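# Close the white door from inside so it latches

## Task

From the room's inner side, push or pull the white door fully closed so that its latch catches and keeps it shut. Disturb nothing else and hold nothing. Release the door and back away. The robot must not topple or be left leaning, or the task fails. Once everything has settled after you finish, in the final second neither arm (grippers included) nor the lift may touch anything, and the base may touch nothing movable, such as a box, cart, lid, drawer or loose part.

## Robot and tools

ROBOT. An omnidirectional wheeled base carries a column about 1.7 m high. A carriage rides up and down it (lift_m) and holds two identical six-joint arms with two-finger grippers. The arm bases sit roughly 0.57 m + lift_m above the floor, and carriage parts hang about 0.15 m lower. A hand reaches 0.78 m from its shoulder but only about 0.38 m below its arm base. The hand is about 0.16 m long and 0.1 m wide (0.14 m open). Parked joints 1-6 are 0, 0.05, 0.05, 1.45, 0, 0; parked, the robot covers about 0.85 m wide by 0.65 m long. Cameras: carriage_camera faces forward, tilted about 20 degrees down; left_wrist_camera and right_wrist_camera look out past each hand's fingertips.

FRAMES. All positions are in metres. Base frame: origin on the floor below the base centre, x forward, y left, z up. left_hand and right_hand report, in this frame, the point between each hand's pads, plus quat_wxyz (hand z runs along the fingers, fingers open along hand y; straight up with joints 1, 5, 6 at 0 gives 1,0,0,0). Readings tend to sit above the true hand, more at long reach. base_odometry is the base pose relative to where the scene began, from wheel turns only (slip counts as motion); heading in rad, left positive, within -3.142 to 3.142.

move. Arguments: base, joints, speeds, min_time_s, cameras, blocking. base holds exactly one key, a relative offset from the base's last reported position: translate_m (-2 to 2, forward positive), strafe_m (-2 to 2, left positive), or rotate_rad (-6.3 to 6.3, counter-clockwise positive). joints is one object for both arms and the lift, giving absolute targets by name: lift_m 0 to 1 m; for each arm (left_ and right_ prefixes) joint1_rad -2.617 to 3.054 (yaw about vertical, 0 forward, positive left), joint2_rad 0 to 3.141 (shoulder: 0 upper arm back and level, 1.57 up, 3.14 forward), joint3_rad 0 to 3.141 (elbow, 0 folded, 3.14 straight), joint4_rad -1.57 to 1.57 (wrist pitch, positive lifts fingertips), joint5_rad -1.57 to 1.57 (wrist yaw, positive turns fingertips right), joint6_rad -2.094 to 2.094 (roll, positive clockwise seen from forearm), gripper_m 0 to 0.093 (pad gap in m). speeds caps top speed for this action only: translate_m and strafe_m 0.02-0.5 m/s, rotate_rad 0.05-1.57 rad/s, lift_m 0.08-0.27 m/s (default 0.25); others default to their maximum. min_time_s (0.1-8 s) sets the shortest duration of arm and gripper motions; 2 or more gives straighter hand paths. cameras: list of names or ["all"]. blocking false returns within about half a second while motion continues. An action may last at most 15 s; after 14 s it ends with time_out. Out-of-range values are refused; unknown keys make the call invalid. A joint omitted from a later action may still push toward its old target.

RESULTS. base_status and joint_status per motion: done, moving, off_target (resting short, may still push), contact_stop, time_out, stopped, not_followed (arm targets withheld, usually near-collision between arms), limit_stop_at_motor_heat. The move line summarises the worst status. joint_positions, motor_effort (percent, peak in brackets), joint torques, Motor temperatures per arm, on_its_own (uncommanded behaviour; held at = current target). A MOTOR HOT line appears at 75 °C; at 100 °C that arm goes limp for 30-60 s or more (OVER-TEMPERATURE FAULT). Parking an arm cools it. After a refused call or an uncommanded stop, later move, wait and finished_scene calls in the same reply are skipped.

OTHER TOOLS. wait(seconds 0-10, cameras) lets time pass; wait(0) reports an earlier non-blocking move. stop(cameras) brakes all running motion; the base coasts a little first. zoom_image(camera, region [x0,y0,x1,y1] in pixels, origin top-left, at most 504 by 504) enlarges the latest image of a shown camera. read_manual(section "licences") gives licence texts only. finished_scene(scene number) ends the scene irreversibly; call nothing more in that reply after ending scene 1.

CONTACT AND SAFETY. Base drives end with contact_stop when wheels strain, but arms have no contact stop and keep pressing. If stuck against something, back off about 0.2 m. Never drive the base away while a hand grips a shut door's handle: the robot can pitch forward and fall. Keep the carriage low and arms close when pushing. Do not let the arms strike or squeeze each other. Close the door smoothly rather than slamming it. To release, command a gripper gap well above its reading, then withdraw the hand, reverse the base a little, and park both arms so nothing touches. The simulation keeps running while you think, so long idle pauses with an arm extended can heat its motors.

Each tool is called after "Call:" in YAML: its name, and indented under it one key for each argument.

## Session

Call:
move:

Scene clock: 0.00 s.
Joint torques (N m): no reading
Motor temperatures (°C): left_arm=[31 34 39 31 28 30 27] | right_arm=[32 35 36 31 30 29 31]
base_odometry: x=+0.000 y=+0.000 heading=+0.000
base_status: not commanded
joint_positions: lift_m=+0.300 left_joint1_rad=-0.003 left_joint2_rad=+0.052 left_joint3_rad=+0.038 left_joint4_rad=+1.430 left_joint5_rad=-0.033 left_joint6_rad=+0.031 left_gripper_m=+0.09396 right_joint1_rad=+0.000 right_joint2_rad=+0.035 right_joint3_rad=+0.040 right_joint4_rad=+1.434 right_joint5_rad=-0.028 right_joint6_rad=-0.032 right_gripper_m=+0.09396
joint_status: not commanded
motor_effort: lift_m=+18 drive_wheels=+1
left_hand: x=+0.2553 y=+0.3028 z=+1.3095 quat_wxyz=(+0.997, -0.015, +0.077, +0.015) (m; base frame)
right_hand: x=+0.2486 y=-0.2923 z=+1.3103 quat_wxyz=(+0.998, -0.015, +0.066, -0.015) (m; base frame)
pictures: carriage_camera, left_wrist_camera, right_wrist_camera
Images, in order (width x height): carriage_camera 672x504, left_wrist_camera 672x504, right_wrist_camera 672x504.

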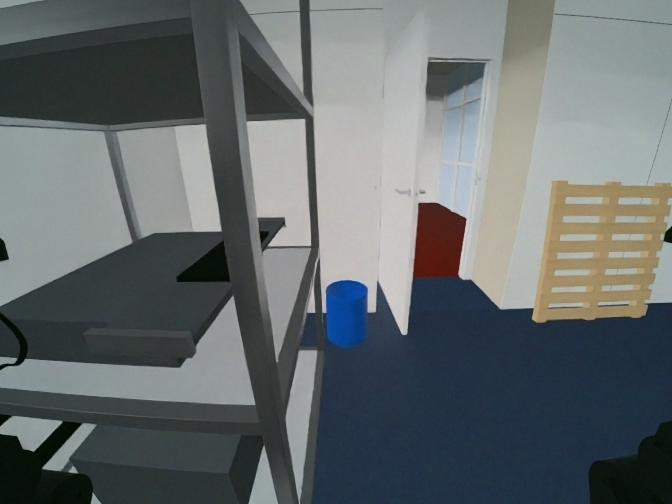

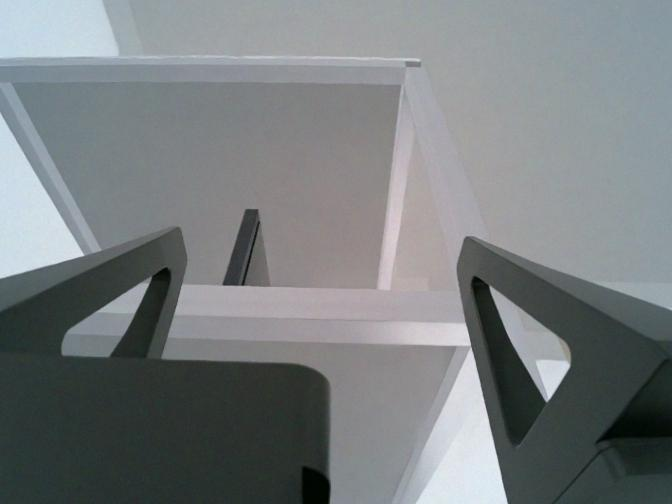

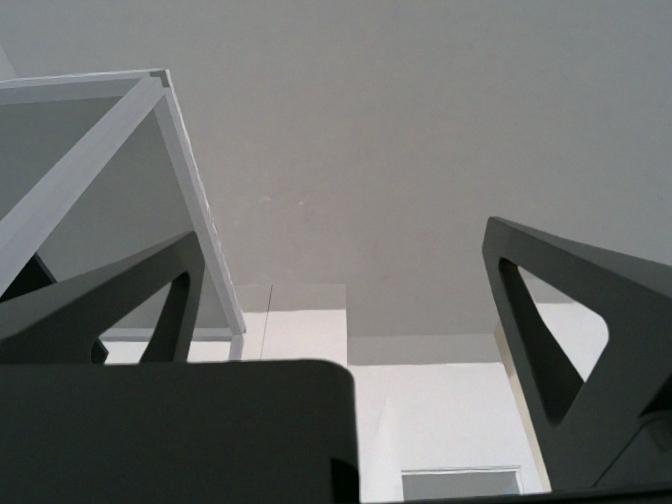

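Call:
move:
  base: {"strafe_m": -0.6}
  joints: {"lift_m": 0.0, "left_gripper_m": 0.0}
  cameras: ["carriage_camera"]

Call:
move:
  base: {"translate_m": 0.8}
  joints: {"left_joint2_rad": 2.0, "left_joint3_rad": 1.2, "left_joint4_rad": 0.8}
  min_time_s: 2
  cameras: ["all"]

Scene clock: 50.23 s.
Joint torques (N m): left_arm=[-0.23 4.03 5.57 -0.09 0.12 0.06] | right_arm=[-0.2 3.86 5.97 -0.19 -0.04 -0.05]
move: done
base_odometry: x=-0.001 y=-0.600 heading=-0.001
base_status: done
joint_positions: lift_m=+0.000 left_joint1_rad=-0.003 left_joint2_rad=+0.052 left_joint3_rad=+0.038 left_joint4_rad=+1.430 left_joint5_rad=-0.033 left_joint6_rad=+0.031 left_gripper_m=+0.00067 right_joint1_rad=+0.001 right_joint2_rad=+0.035 right_joint3_rad=+0.040 right_joint4_rad=+1.434 right_joint5_rad=-0.028 right_joint6_rad=-0.032 right_gripper_m=+0.09396
joint_status: all done
motor_effort: lift_m=+18(20) drive_wheels=-2(18)
left_hand: x=+0.2553 y=+0.3028 z=+1.0094 quat_wxyz=(+0.997, -0.015, +0.077, +0.015) (m; base frame)
right_hand: x=+0.2486 y=-0.2923 z=+1.0102 quat_wxyz=(+0.998, -0.015, +0.066, -0.015) (m; base frame)
pictures: carriage_camera
Images, in order (width x height): carriage_camera 672x504.

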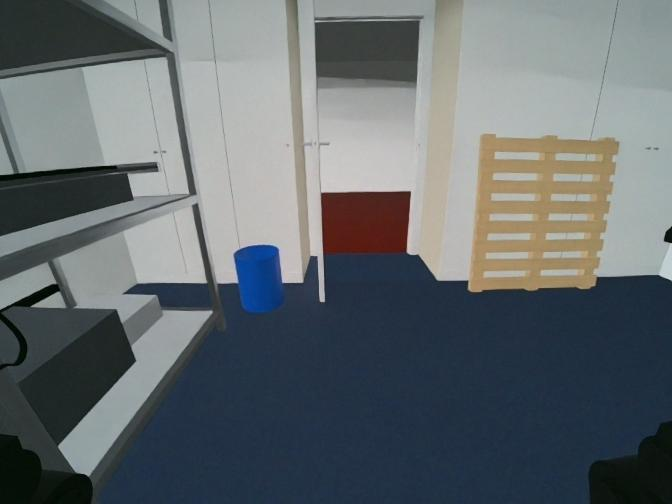

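Scene clock: 54.20 s.
Joint torques (N m): left_arm=[-0.2 -11.06 8.53 1.92 0.1 0.04] | right_arm=[-0.08 3.84 5.91 -0.2 -0.04 -0.04]
move: done
base_odometry: x=+0.799 y=-0.601 heading=-0.001
base_status: done
joint_positions: lift_m=+0.000 left_joint1_rad=-0.003 left_joint2_rad=+1.994 left_joint3_rad=+1.175 left_joint4_rad=+0.804 left_joint5_rad=-0.033 left_joint6_rad=+0.031 left_gripper_m=+0.00067 right_joint1_rad=+0.001 right_joint2_rad=+0.035 right_joint3_rad=+0.040 right_joint4_rad=+1.433 right_joint5_rad=-0.028 right_joint6_rad=-0.032 right_gripper_m=+0.09396
joint_status: all done
motor_effort: lift_m=+18(19) drive_wheels=-2(17)
left_hand: x=+0.8026 y=+0.3012 z=+0.7928 quat_wxyz=(+0.701, +0.000, +0.713, +0.022) (m; base frame)
right_hand: x=+0.2488 y=-0.2923 z=+1.0103 quat_wxyz=(+0.998, -0.015, +0.066, -0.015) (m; base frame)
pictures: carriage_camera, left_wrist_camera, right_wrist_camera
Images, in order (width x height): carriage_camera 672x504, left_wrist_camera 672x504, right_wrist_camera 672x504.

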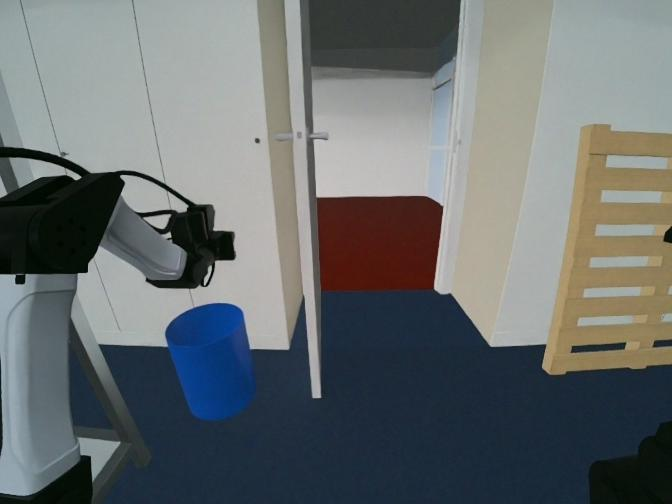

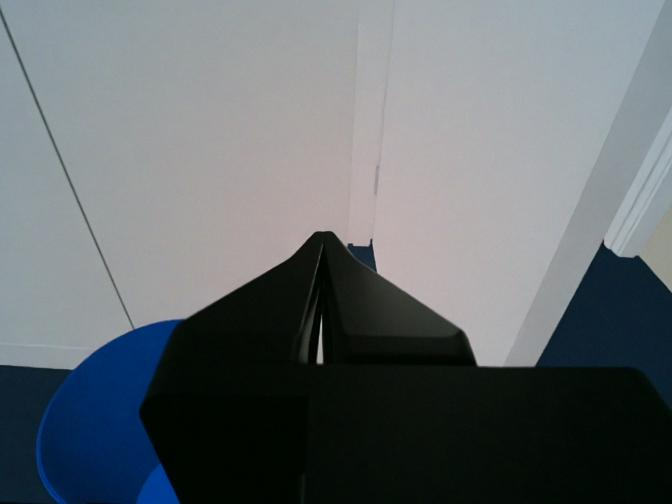

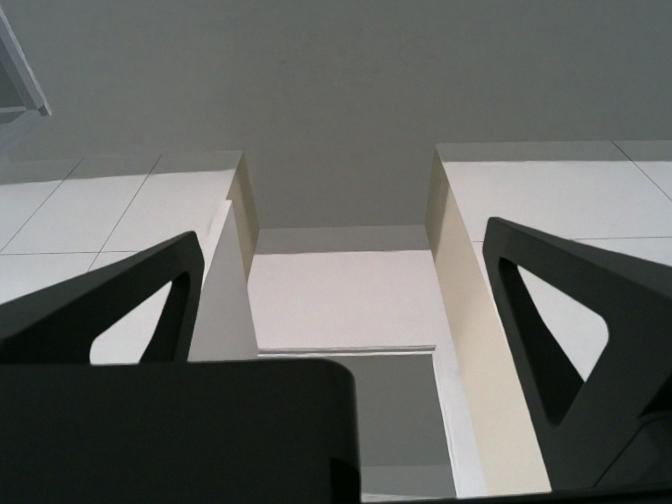

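Call:
move:
  base: {"translate_m": 0.4}
  cameras: []

Call:
move:
  base: {"strafe_m": -0.3}
  speeds: {"strafe_m": 0.15}
  cameras: ["carriage_camera"]

Scene clock: 75.03 s.
Joint torques (N m): left_arm=[-0.02 -11.11 8.76 1.99 0.12 0.08] | right_arm=[-0.12 3.81 5.91 -0.2 -0.07 -0.05]
Motor temperatures (°C): left_arm=[31 40 43 37 28 30 28] | right_arm=[32 37 37 30 30 29 31]
move: done
base_odometry: x=+1.199 y=-0.602 heading=-0.001
base_status: done
joint_positions: lift_m=+0.000 left_joint1_rad=-0.003 left_joint2_rad=+1.994 left_joint3_rad=+1.175 left_joint4_rad=+0.801 left_joint5_rad=-0.033 left_joint6_rad=+0.031 left_gripper_m=+0.00067 right_joint1_rad=+0.001 right_joint2_rad=+0.035 right_joint3_rad=+0.040 right_joint4_rad=+1.432 right_joint5_rad=-0.028 right_joint6_rad=-0.032 right_gripper_m=+0.09396
joint_status: not commanded
motor_effort: lift_m=+19(19) drive_wheels=-2(16)
left_hand: x=+0.8026 y=+0.3012 z=+0.7922 quat_wxyz=(+0.700, +0.000, +0.714, +0.022) (m; base frame)
right_hand: x=+0.2490 y=-0.2923 z=+1.0102 quat_wxyz=(+0.998, -0.015, +0.067, -0.015) (m; base frame)
pictures: none
No camera images: "cameras" was empty.

Scene clock: 77.93 s.
Joint torques (N m): left_arm=[-0.25 -11.03 8.53 1.93 0.28 0.08] | right_arm=[-0.23 3.89 5.98 -0.17 -0.04 -0.06]
move: done
base_odometry: x=+1.199 y=-0.902 heading=-0.001
base_status: done
joint_positions: lift_m=+0.000 left_joint1_rad=-0.002 left_joint2_rad=+1.994 left_joint3_rad=+1.175 left_joint4_rad=+0.801 left_joint5_rad=-0.047 left_joint6_rad=+0.028 left_gripper_m=+0.00066 right_joint1_rad=+0.001 right_joint2_rad=+0.035 right_joint3_rad=+0.040 right_joint4_rad=+1.432 right_joint5_rad=-0.028 right_joint6_rad=-0.032 right_gripper_m=+0.09396
joint_status: not commanded
motor_effort: lift_m=+18(18) drive_wheels=+2(12)
left_hand: x=+0.8025 y=+0.3043 z=+0.7921 quat_wxyz=(+0.700, -0.006, +0.714, +0.026) (m; base frame)
right_hand: x=+0.2490 y=-0.2923 z=+1.0102 quat_wxyz=(+0.998, -0.015, +0.067, -0.015) (m; base frame)
pictures: carriage_camera
Images, in order (width x height): carriage_camera 672x504.

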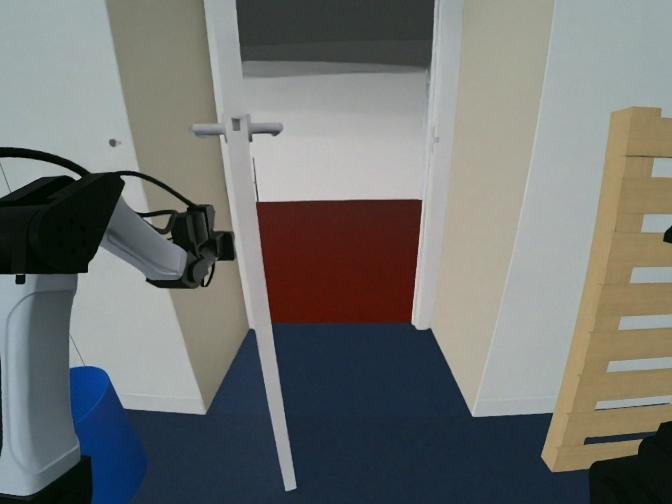

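Call:
move:
  base: {"translate_m": 0.3}
  joints: {"left_joint1_rad": -0.6}
  speeds: {"translate_m": 0.15}
  min_time_s: 3
  cameras: ["carriage_camera"]

Call:
move:
  base: {"translate_m": 0.2}
  joints: {"left_joint1_rad": -0.8}
  speeds: {"translate_m": 0.1}
  min_time_s: 2
  cameras: ["carriage_camera"]

Scene clock: 103.80 s.
Joint torques (N m): left_arm=[-0.47 -11.12 8.59 1.97 0.24 0.1] | right_arm=[-0.16 3.88 5.94 -0.17 -0.06 -0.05]
move: done
base_odometry: x=+1.499 y=-0.902 heading=-0.002
base_status: done
joint_positions: lift_m=+0.000 left_joint1_rad=-0.596 left_joint2_rad=+1.994 left_joint3_rad=+1.175 left_joint4_rad=+0.800 left_joint5_rad=-0.047 left_joint6_rad=+0.026 left_gripper_m=+0.00066 right_joint1_rad=+0.001 right_joint2_rad=+0.035 right_joint3_rad=+0.040 right_joint4_rad=+1.432 right_joint5_rad=-0.028 right_joint6_rad=-0.032 right_gripper_m=+0.09396
joint_status: all done
motor_effort: lift_m=+18(19) drive_wheels=-1(12)
left_hand: x=+0.7058 y=-0.0258 z=+0.7920 quat_wxyz=(+0.677, +0.203, +0.684, -0.181) (m; base frame)
right_hand: x=+0.2490 y=-0.2923 z=+1.0102 quat_wxyz=(+0.998, -0.015, +0.067, -0.015) (m; base frame)
pictures: carriage_camera
Images, in order (width x height): carriage_camera 672x504.

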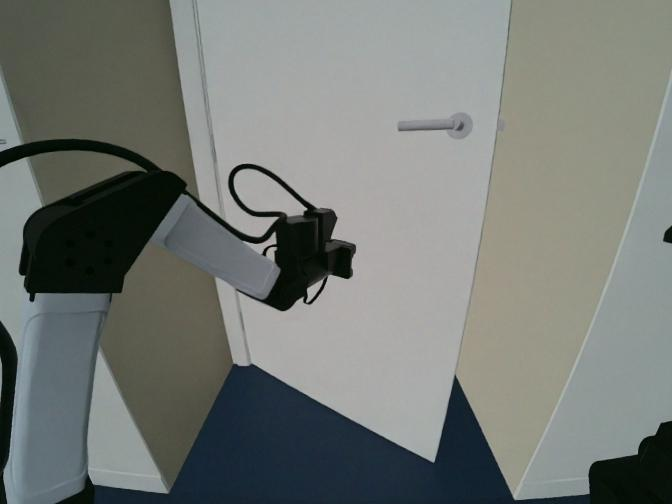

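Scene clock: 106.50 s.
Joint torques (N m): left_arm=[-0.42 -11.03 8.58 1.99 0.17 0.11] | right_arm=[-0.14 3.82 5.97 -0.19 -0.05 -0.04]
move: done
base_odometry: x=+1.699 y=-0.903 heading=-0.002
base_status: done
joint_positions: lift_m=+0.000 left_joint1_rad=-0.796 left_joint2_rad=+1.994 left_joint3_rad=+1.174 left_joint4_rad=+0.800 left_joint5_rad=-0.042 left_joint6_rad=+0.026 left_gripper_m=+0.00066 right_joint1_rad=+0.001 right_joint2_rad=+0.035 right_joint3_rad=+0.040 right_joint4_rad=+1.433 right_joint5_rad=-0.028 right_joint6_rad=-0.032 right_gripper_m=+0.09396
joint_status: all done
motor_effort: lift_m=+18(18) drive_wheels=-1(15)
left_hand: x=+0.6311 y=-0.1176 z=+0.7917 quat_wxyz=(+0.654, +0.272, +0.660, -0.249) (m; base frame)
right_hand: x=+0.2489 y=-0.2923 z=+1.0102 quat_wxyz=(+0.998, -0.015, +0.066, -0.015) (m; base frame)
pictures: carriage_camera
Images, in order (width x height): carriage_camera 672x504.

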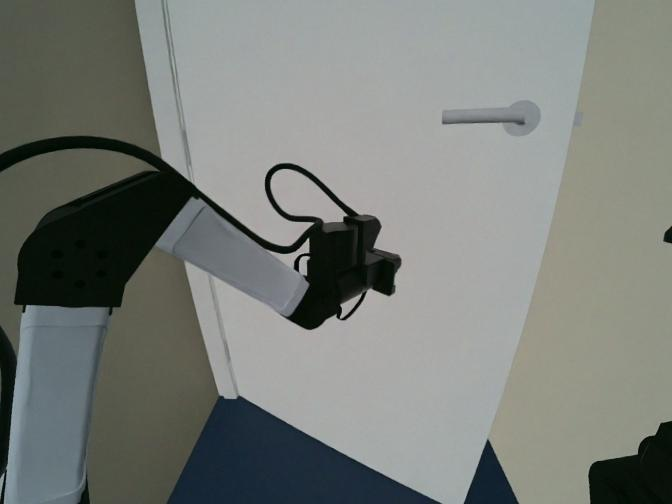

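Call:
move:
  base: {"translate_m": 0.25}
  speeds: {"translate_m": 0.15}
  cameras: ["carriage_camera"]

Call:
move:
  joints: {"left_joint1_rad": -0.95}
  base: {"translate_m": 0.15}
  speeds: {"translate_m": 0.1}
  min_time_s: 1.5
  cameras: ["carriage_camera", "left_wrist_camera"]

Scene clock: 121.07 s.
Joint torques (N m): left_arm=[-0.08 -11 8.58 1.99 -0.08 0.1] | right_arm=[-0.21 3.92 6.01 -0.21 -0.06 -0.03]
Motor temperatures (°C): left_arm=[31 45 45 41 28 30 28] | right_arm=[31 37 38 30 30 29 31]
move: done
base_odometry: x=+1.949 y=-0.904 heading=-0.002
base_status: done
joint_positions: lift_m=+0.000 left_joint1_rad=-0.802 left_joint2_rad=+1.994 left_joint3_rad=+1.174 left_joint4_rad=+0.799 left_joint5_rad=-0.019 left_joint6_rad=+0.026 left_gripper_m=+0.00066 right_joint1_rad=+0.001 right_joint2_rad=+0.035 right_joint3_rad=+0.040 right_joint4_rad=+1.433 right_joint5_rad=-0.028 right_joint6_rad=-0.032 right_gripper_m=+0.09396
joint_status: not commanded
motor_effort: lift_m=+18(18) drive_wheels=-2(16)
left_hand: x=+0.6261 y=-0.1227 z=+0.7915 quat_wxyz=(+0.650, +0.281, +0.657, -0.258) (m; base frame)
right_hand: x=+0.2487 y=-0.2923 z=+1.0103 quat_wxyz=(+0.998, -0.015, +0.066, -0.015) (m; base frame)
pictures: carriage_camera
Images, in order (width x height): carriage_camera 672x504.

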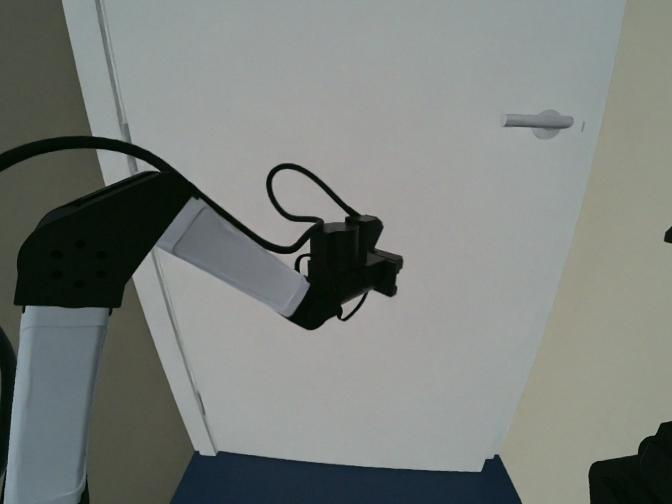

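Scene clock: 123.27 s.
Joint torques (N m): left_arm=[0.95 -11.07 8.65 1.98 -0.42 0.08] | right_arm=[-0.12 3.88 5.97 -0.2 -0.05 -0.04]
move: done
base_odometry: x=+2.099 y=-0.904 heading=-0.003
base_status: done
joint_positions: lift_m=+0.000 left_joint1_rad=-0.965 left_joint2_rad=+1.994 left_joint3_rad=+1.174 left_joint4_rad=+0.799 left_joint5_rad=+0.015 left_joint6_rad=+0.026 left_gripper_m=+0.00066 right_joint1_rad=+0.001 right_joint2_rad=+0.035 right_joint3_rad=+0.040 right_joint4_rad=+1.433 right_joint5_rad=-0.028 right_joint6_rad=-0.032 right_gripper_m=+0.09396
joint_status: all done
motor_effort: lift_m=+18(18) drive_wheels=-1(11)
left_hand: x=+0.5475 y=-0.1873 z=+0.7915 quat_wxyz=(+0.622, +0.344, +0.626, -0.321) (m; base frame)
right_hand: x=+0.2487 y=-0.2923 z=+1.0103 quat_wxyz=(+0.998, -0.015, +0.066, -0.015) (m; base frame)
pictures: carriage_camera, left_wrist_camera
Images, in order (width x height): carriage_camera 672x504, left_wrist_camera 672x504.

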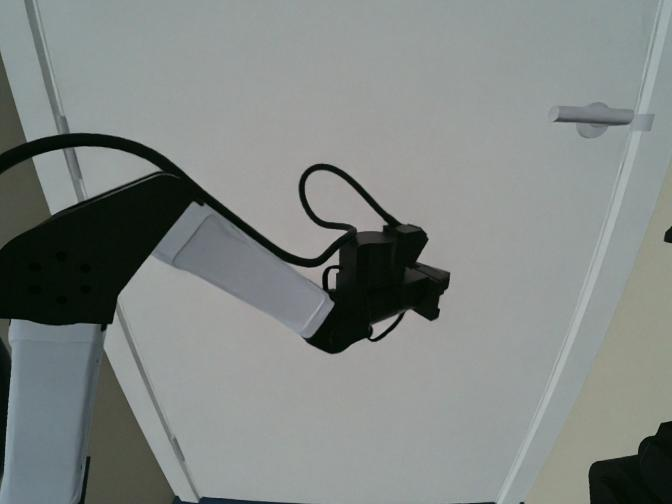

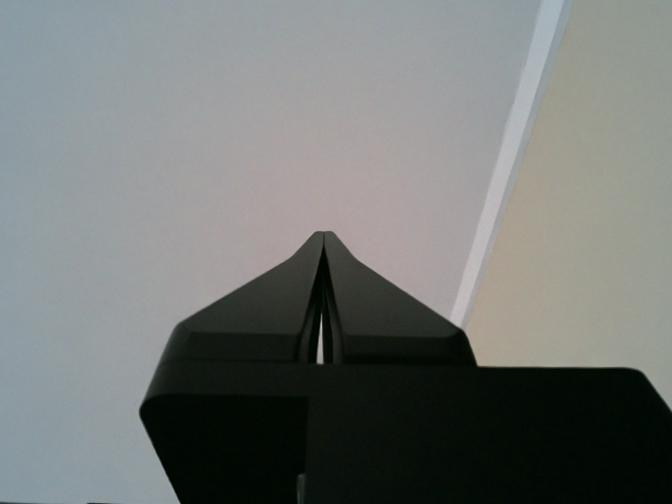

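Call:
move:
  base: {"translate_m": 0.06}
  speeds: {"translate_m": 0.05}
  cameras: ["carriage_camera"]

Call:
zoom_image:
  camera: "carriage_camera"
  region: [500, 0, 672, 250]

Scene clock: 128.77 s.
Joint torques (N m): left_arm=[8.46 -11.07 8.7 2.24 -1.9 0.33] | right_arm=[-0.16 3.9 5.97 -0.19 -0.04 -0.04]
move: done
base_odometry: x=+2.159 y=-0.905 heading=-0.003
base_status: done
joint_positions: lift_m=+0.000 left_joint1_rad=-1.062 left_joint2_rad=+1.994 left_joint3_rad=+1.174 left_joint4_rad=+0.769 left_joint5_rad=+0.140 left_joint6_rad=+0.003 left_gripper_m=+0.00066 right_joint1_rad=+0.001 right_joint2_rad=+0.035 right_joint3_rad=+0.040 right_joint4_rad=+1.433 right_joint5_rad=-0.028 right_joint6_rad=-0.032 right_gripper_m=+0.09396
joint_status: not commanded
motor_effort: lift_m=+18(19) drive_wheels=+5(16)
left_hand: x=+0.4791 y=-0.2260 z=+0.7841 quat_wxyz=(+0.567, +0.409, +0.598, -0.391) (m; base frame)
right_hand: x=+0.2487 y=-0.2923 z=+1.0103 quat_wxyz=(+0.998, -0.015, +0.066, -0.015) (m; base frame)
pictures: carriage_camera
Images, in order (width x height): carriage_camera 672x504.

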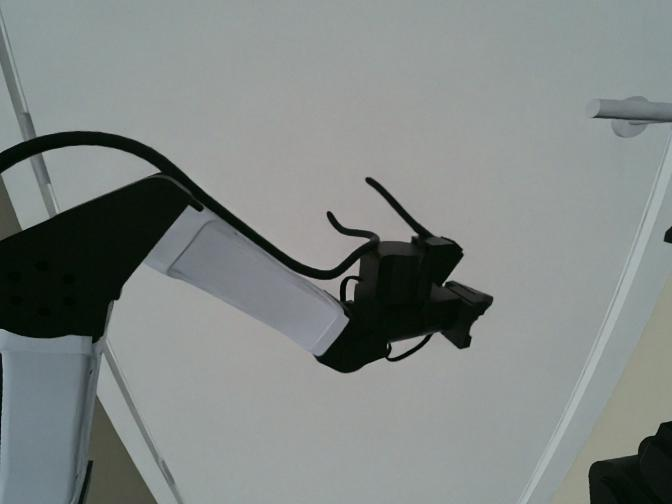

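Scaled by 2.016 from the camera's 672x504 image, which has a finer 960x720 frame.

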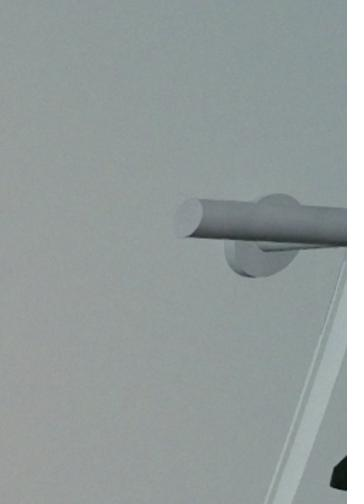

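Call:
move:
  base: {"translate_m": 0.04}
  joints: {"left_joint1_rad": -0.9}
  speeds: {"translate_m": 0.05}
  min_time_s: 1
  cameras: ["carriage_camera"]

Scene clock: 134.73 s.
Joint torques (N m): left_arm=[16.08 -10.65 9.61 2.25 -3.8 -0.07] | right_arm=[-0.18 3.86 6.01 -0.2 -0.04 -0.06]
move: off_target
base_odometry: x=+2.199 y=-0.905 heading=-0.003
base_status: done
joint_positions: lift_m=+0.000 left_joint1_rad=-1.109 left_joint2_rad=+1.992 left_joint3_rad=+1.163 left_joint4_rad=+0.767 left_joint5_rad=+0.306 left_joint6_rad=+0.040 left_gripper_m=+0.00066 right_joint1_rad=+0.001 right_joint2_rad=+0.035 right_joint3_rad=+0.040 right_joint4_rad=+1.433 right_joint5_rad=-0.028 right_joint6_rad=-0.032 right_gripper_m=+0.09396
joint_status: left_joint1_rad off_target (ended at -1.109, target -0.900)
motor_effort: lift_m=+18(18) drive_wheels=+9(15)
left_hand: x=+0.4253 y=-0.2430 z=+0.7806 quat_wxyz=(+0.526, +0.479, +0.548, -0.441) (m; base frame)
right_hand: x=+0.2488 y=-0.2923 z=+1.0103 quat_wxyz=(+0.998, -0.015, +0.066, -0.015) (m; base frame)
pictures: carriage_camera
Images, in order (width x height): carriage_camera 672x504.

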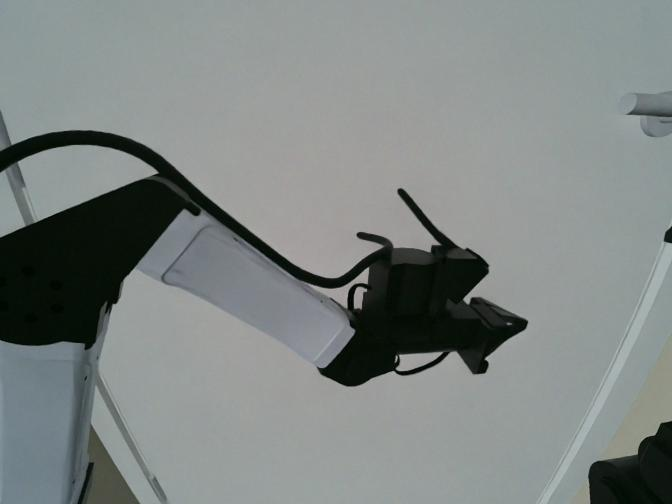

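Call:
move:
  base: {"translate_m": -0.25}
  speeds: {"translate_m": 0.1}
  cameras: ["carriage_camera"]

Call:
zoom_image:
  camera: "carriage_camera"
  region: [450, 50, 672, 250]

Call:
move:
  base: {"translate_m": -0.4}
  joints: {"left_joint1_rad": -0.3}
  cameras: ["carriage_camera"]

Call:
zoom_image:
  camera: "carriage_camera"
  region: [350, 50, 550, 250]

Scene clock: 146.87 s.
Joint torques (N m): left_arm=[0.29 -10.65 8.81 2.18 -0.07 0.19] | right_arm=[-0.13 3.86 6 -0.2 -0.06 -0.05]
Motor temperatures (°C): left_arm=[39 46 47 42 34 30 28] | right_arm=[31 37 38 30 30 29 31]
move: done
base_odometry: x=+1.949 y=-0.904 heading=-0.003
base_status: done
joint_positions: lift_m=+0.000 left_joint1_rad=-0.903 left_joint2_rad=+1.992 left_joint3_rad=+1.173 left_joint4_rad=+0.781 left_joint5_rad=-0.018 left_joint6_rad=+0.019 left_gripper_m=+0.00066 right_joint1_rad=+0.001 right_joint2_rad=+0.035 right_joint3_rad=+0.040 right_joint4_rad=+1.433 right_joint5_rad=-0.028 right_joint6_rad=-0.032 right_gripper_m=+0.09396
joint_status: not commanded
on_its_own: left_joint1_rad moved +0.206 to your old target -0.900
motor_effort: lift_m=+18(19) drive_wheels=+1(11)
left_hand: x=+0.5811 y=-0.1616 z=+0.7878 quat_wxyz=(+0.630, +0.315, +0.648, -0.291) (m; base frame)
right_hand: x=+0.2488 y=-0.2923 z=+1.0103 quat_wxyz=(+0.998, -0.015, +0.066, -0.015) (m; base frame)
pictures: carriage_camera
Images, in order (width x height): carriage_camera 672x504.

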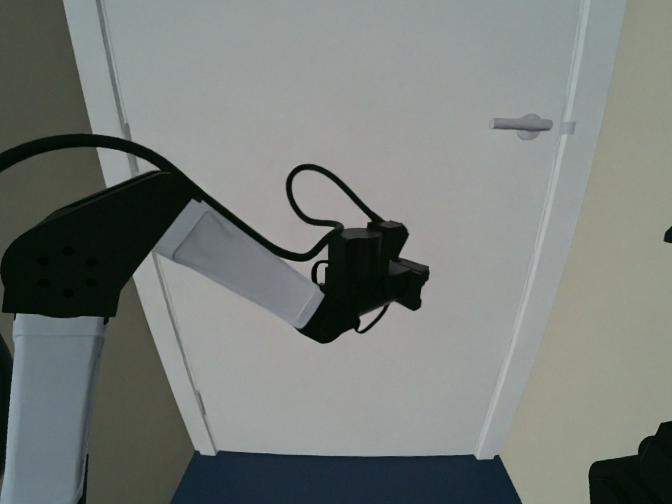

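Scaled by 2.270 from the camera's 672x504 image, which has a finer 960x720 frame.

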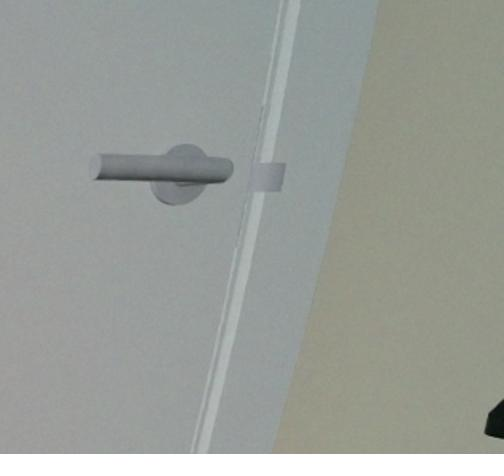

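Scene clock: 149.70 s.
Joint torques (N m): left_arm=[-0.32 -10.71 8.75 2.12 0.03 0.13] | right_arm=[-0.16 3.88 5.93 -0.21 -0.05 -0.04]
move: done
base_odometry: x=+1.549 y=-0.903 heading=-0.003
base_status: done
joint_positions: lift_m=+0.000 left_joint1_rad=-0.297 left_joint2_rad=+1.992 left_joint3_rad=+1.174 left_joint4_rad=+0.785 left_joint5_rad=-0.026 left_joint6_rad=+0.020 left_gripper_m=+0.00066 right_joint1_rad=+0.001 right_joint2_rad=+0.035 right_joint3_rad=+0.040 right_joint4_rad=+1.433 right_joint5_rad=-0.028 right_joint6_rad=-0.032 right_gripper_m=+0.09396
joint_status: all done
motor_effort: lift_m=+18(18) drive_wheels=+0(15)
left_hand: x=+0.7777 y=+0.1297 z=+0.7892 quat_wxyz=(+0.690, +0.105, +0.711, -0.087) (m; base frame)
right_hand: x=+0.2487 y=-0.2923 z=+1.0103 quat_wxyz=(+0.998, -0.015, +0.066, -0.015) (m; base frame)
pictures: carriage_camera
Images, in order (width x height): carriage_camera 672x504.

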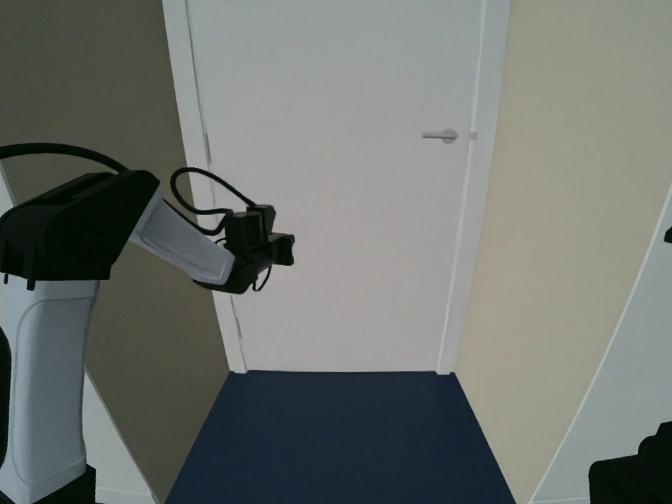

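Scaled by 2.520 from the camera's 672x504 image, which has a finer 960x720 frame.

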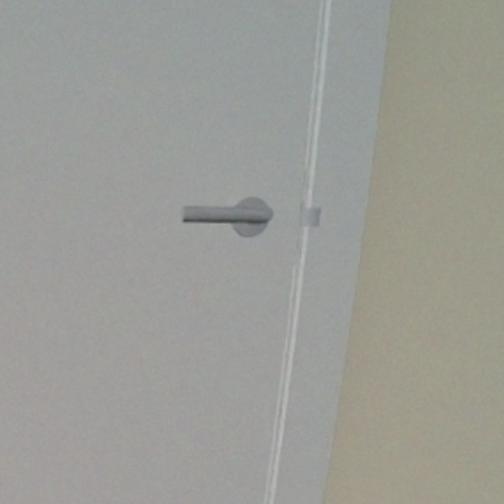

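Call:
finished_scene:
  scene: 1

The scene is finished: the task was done.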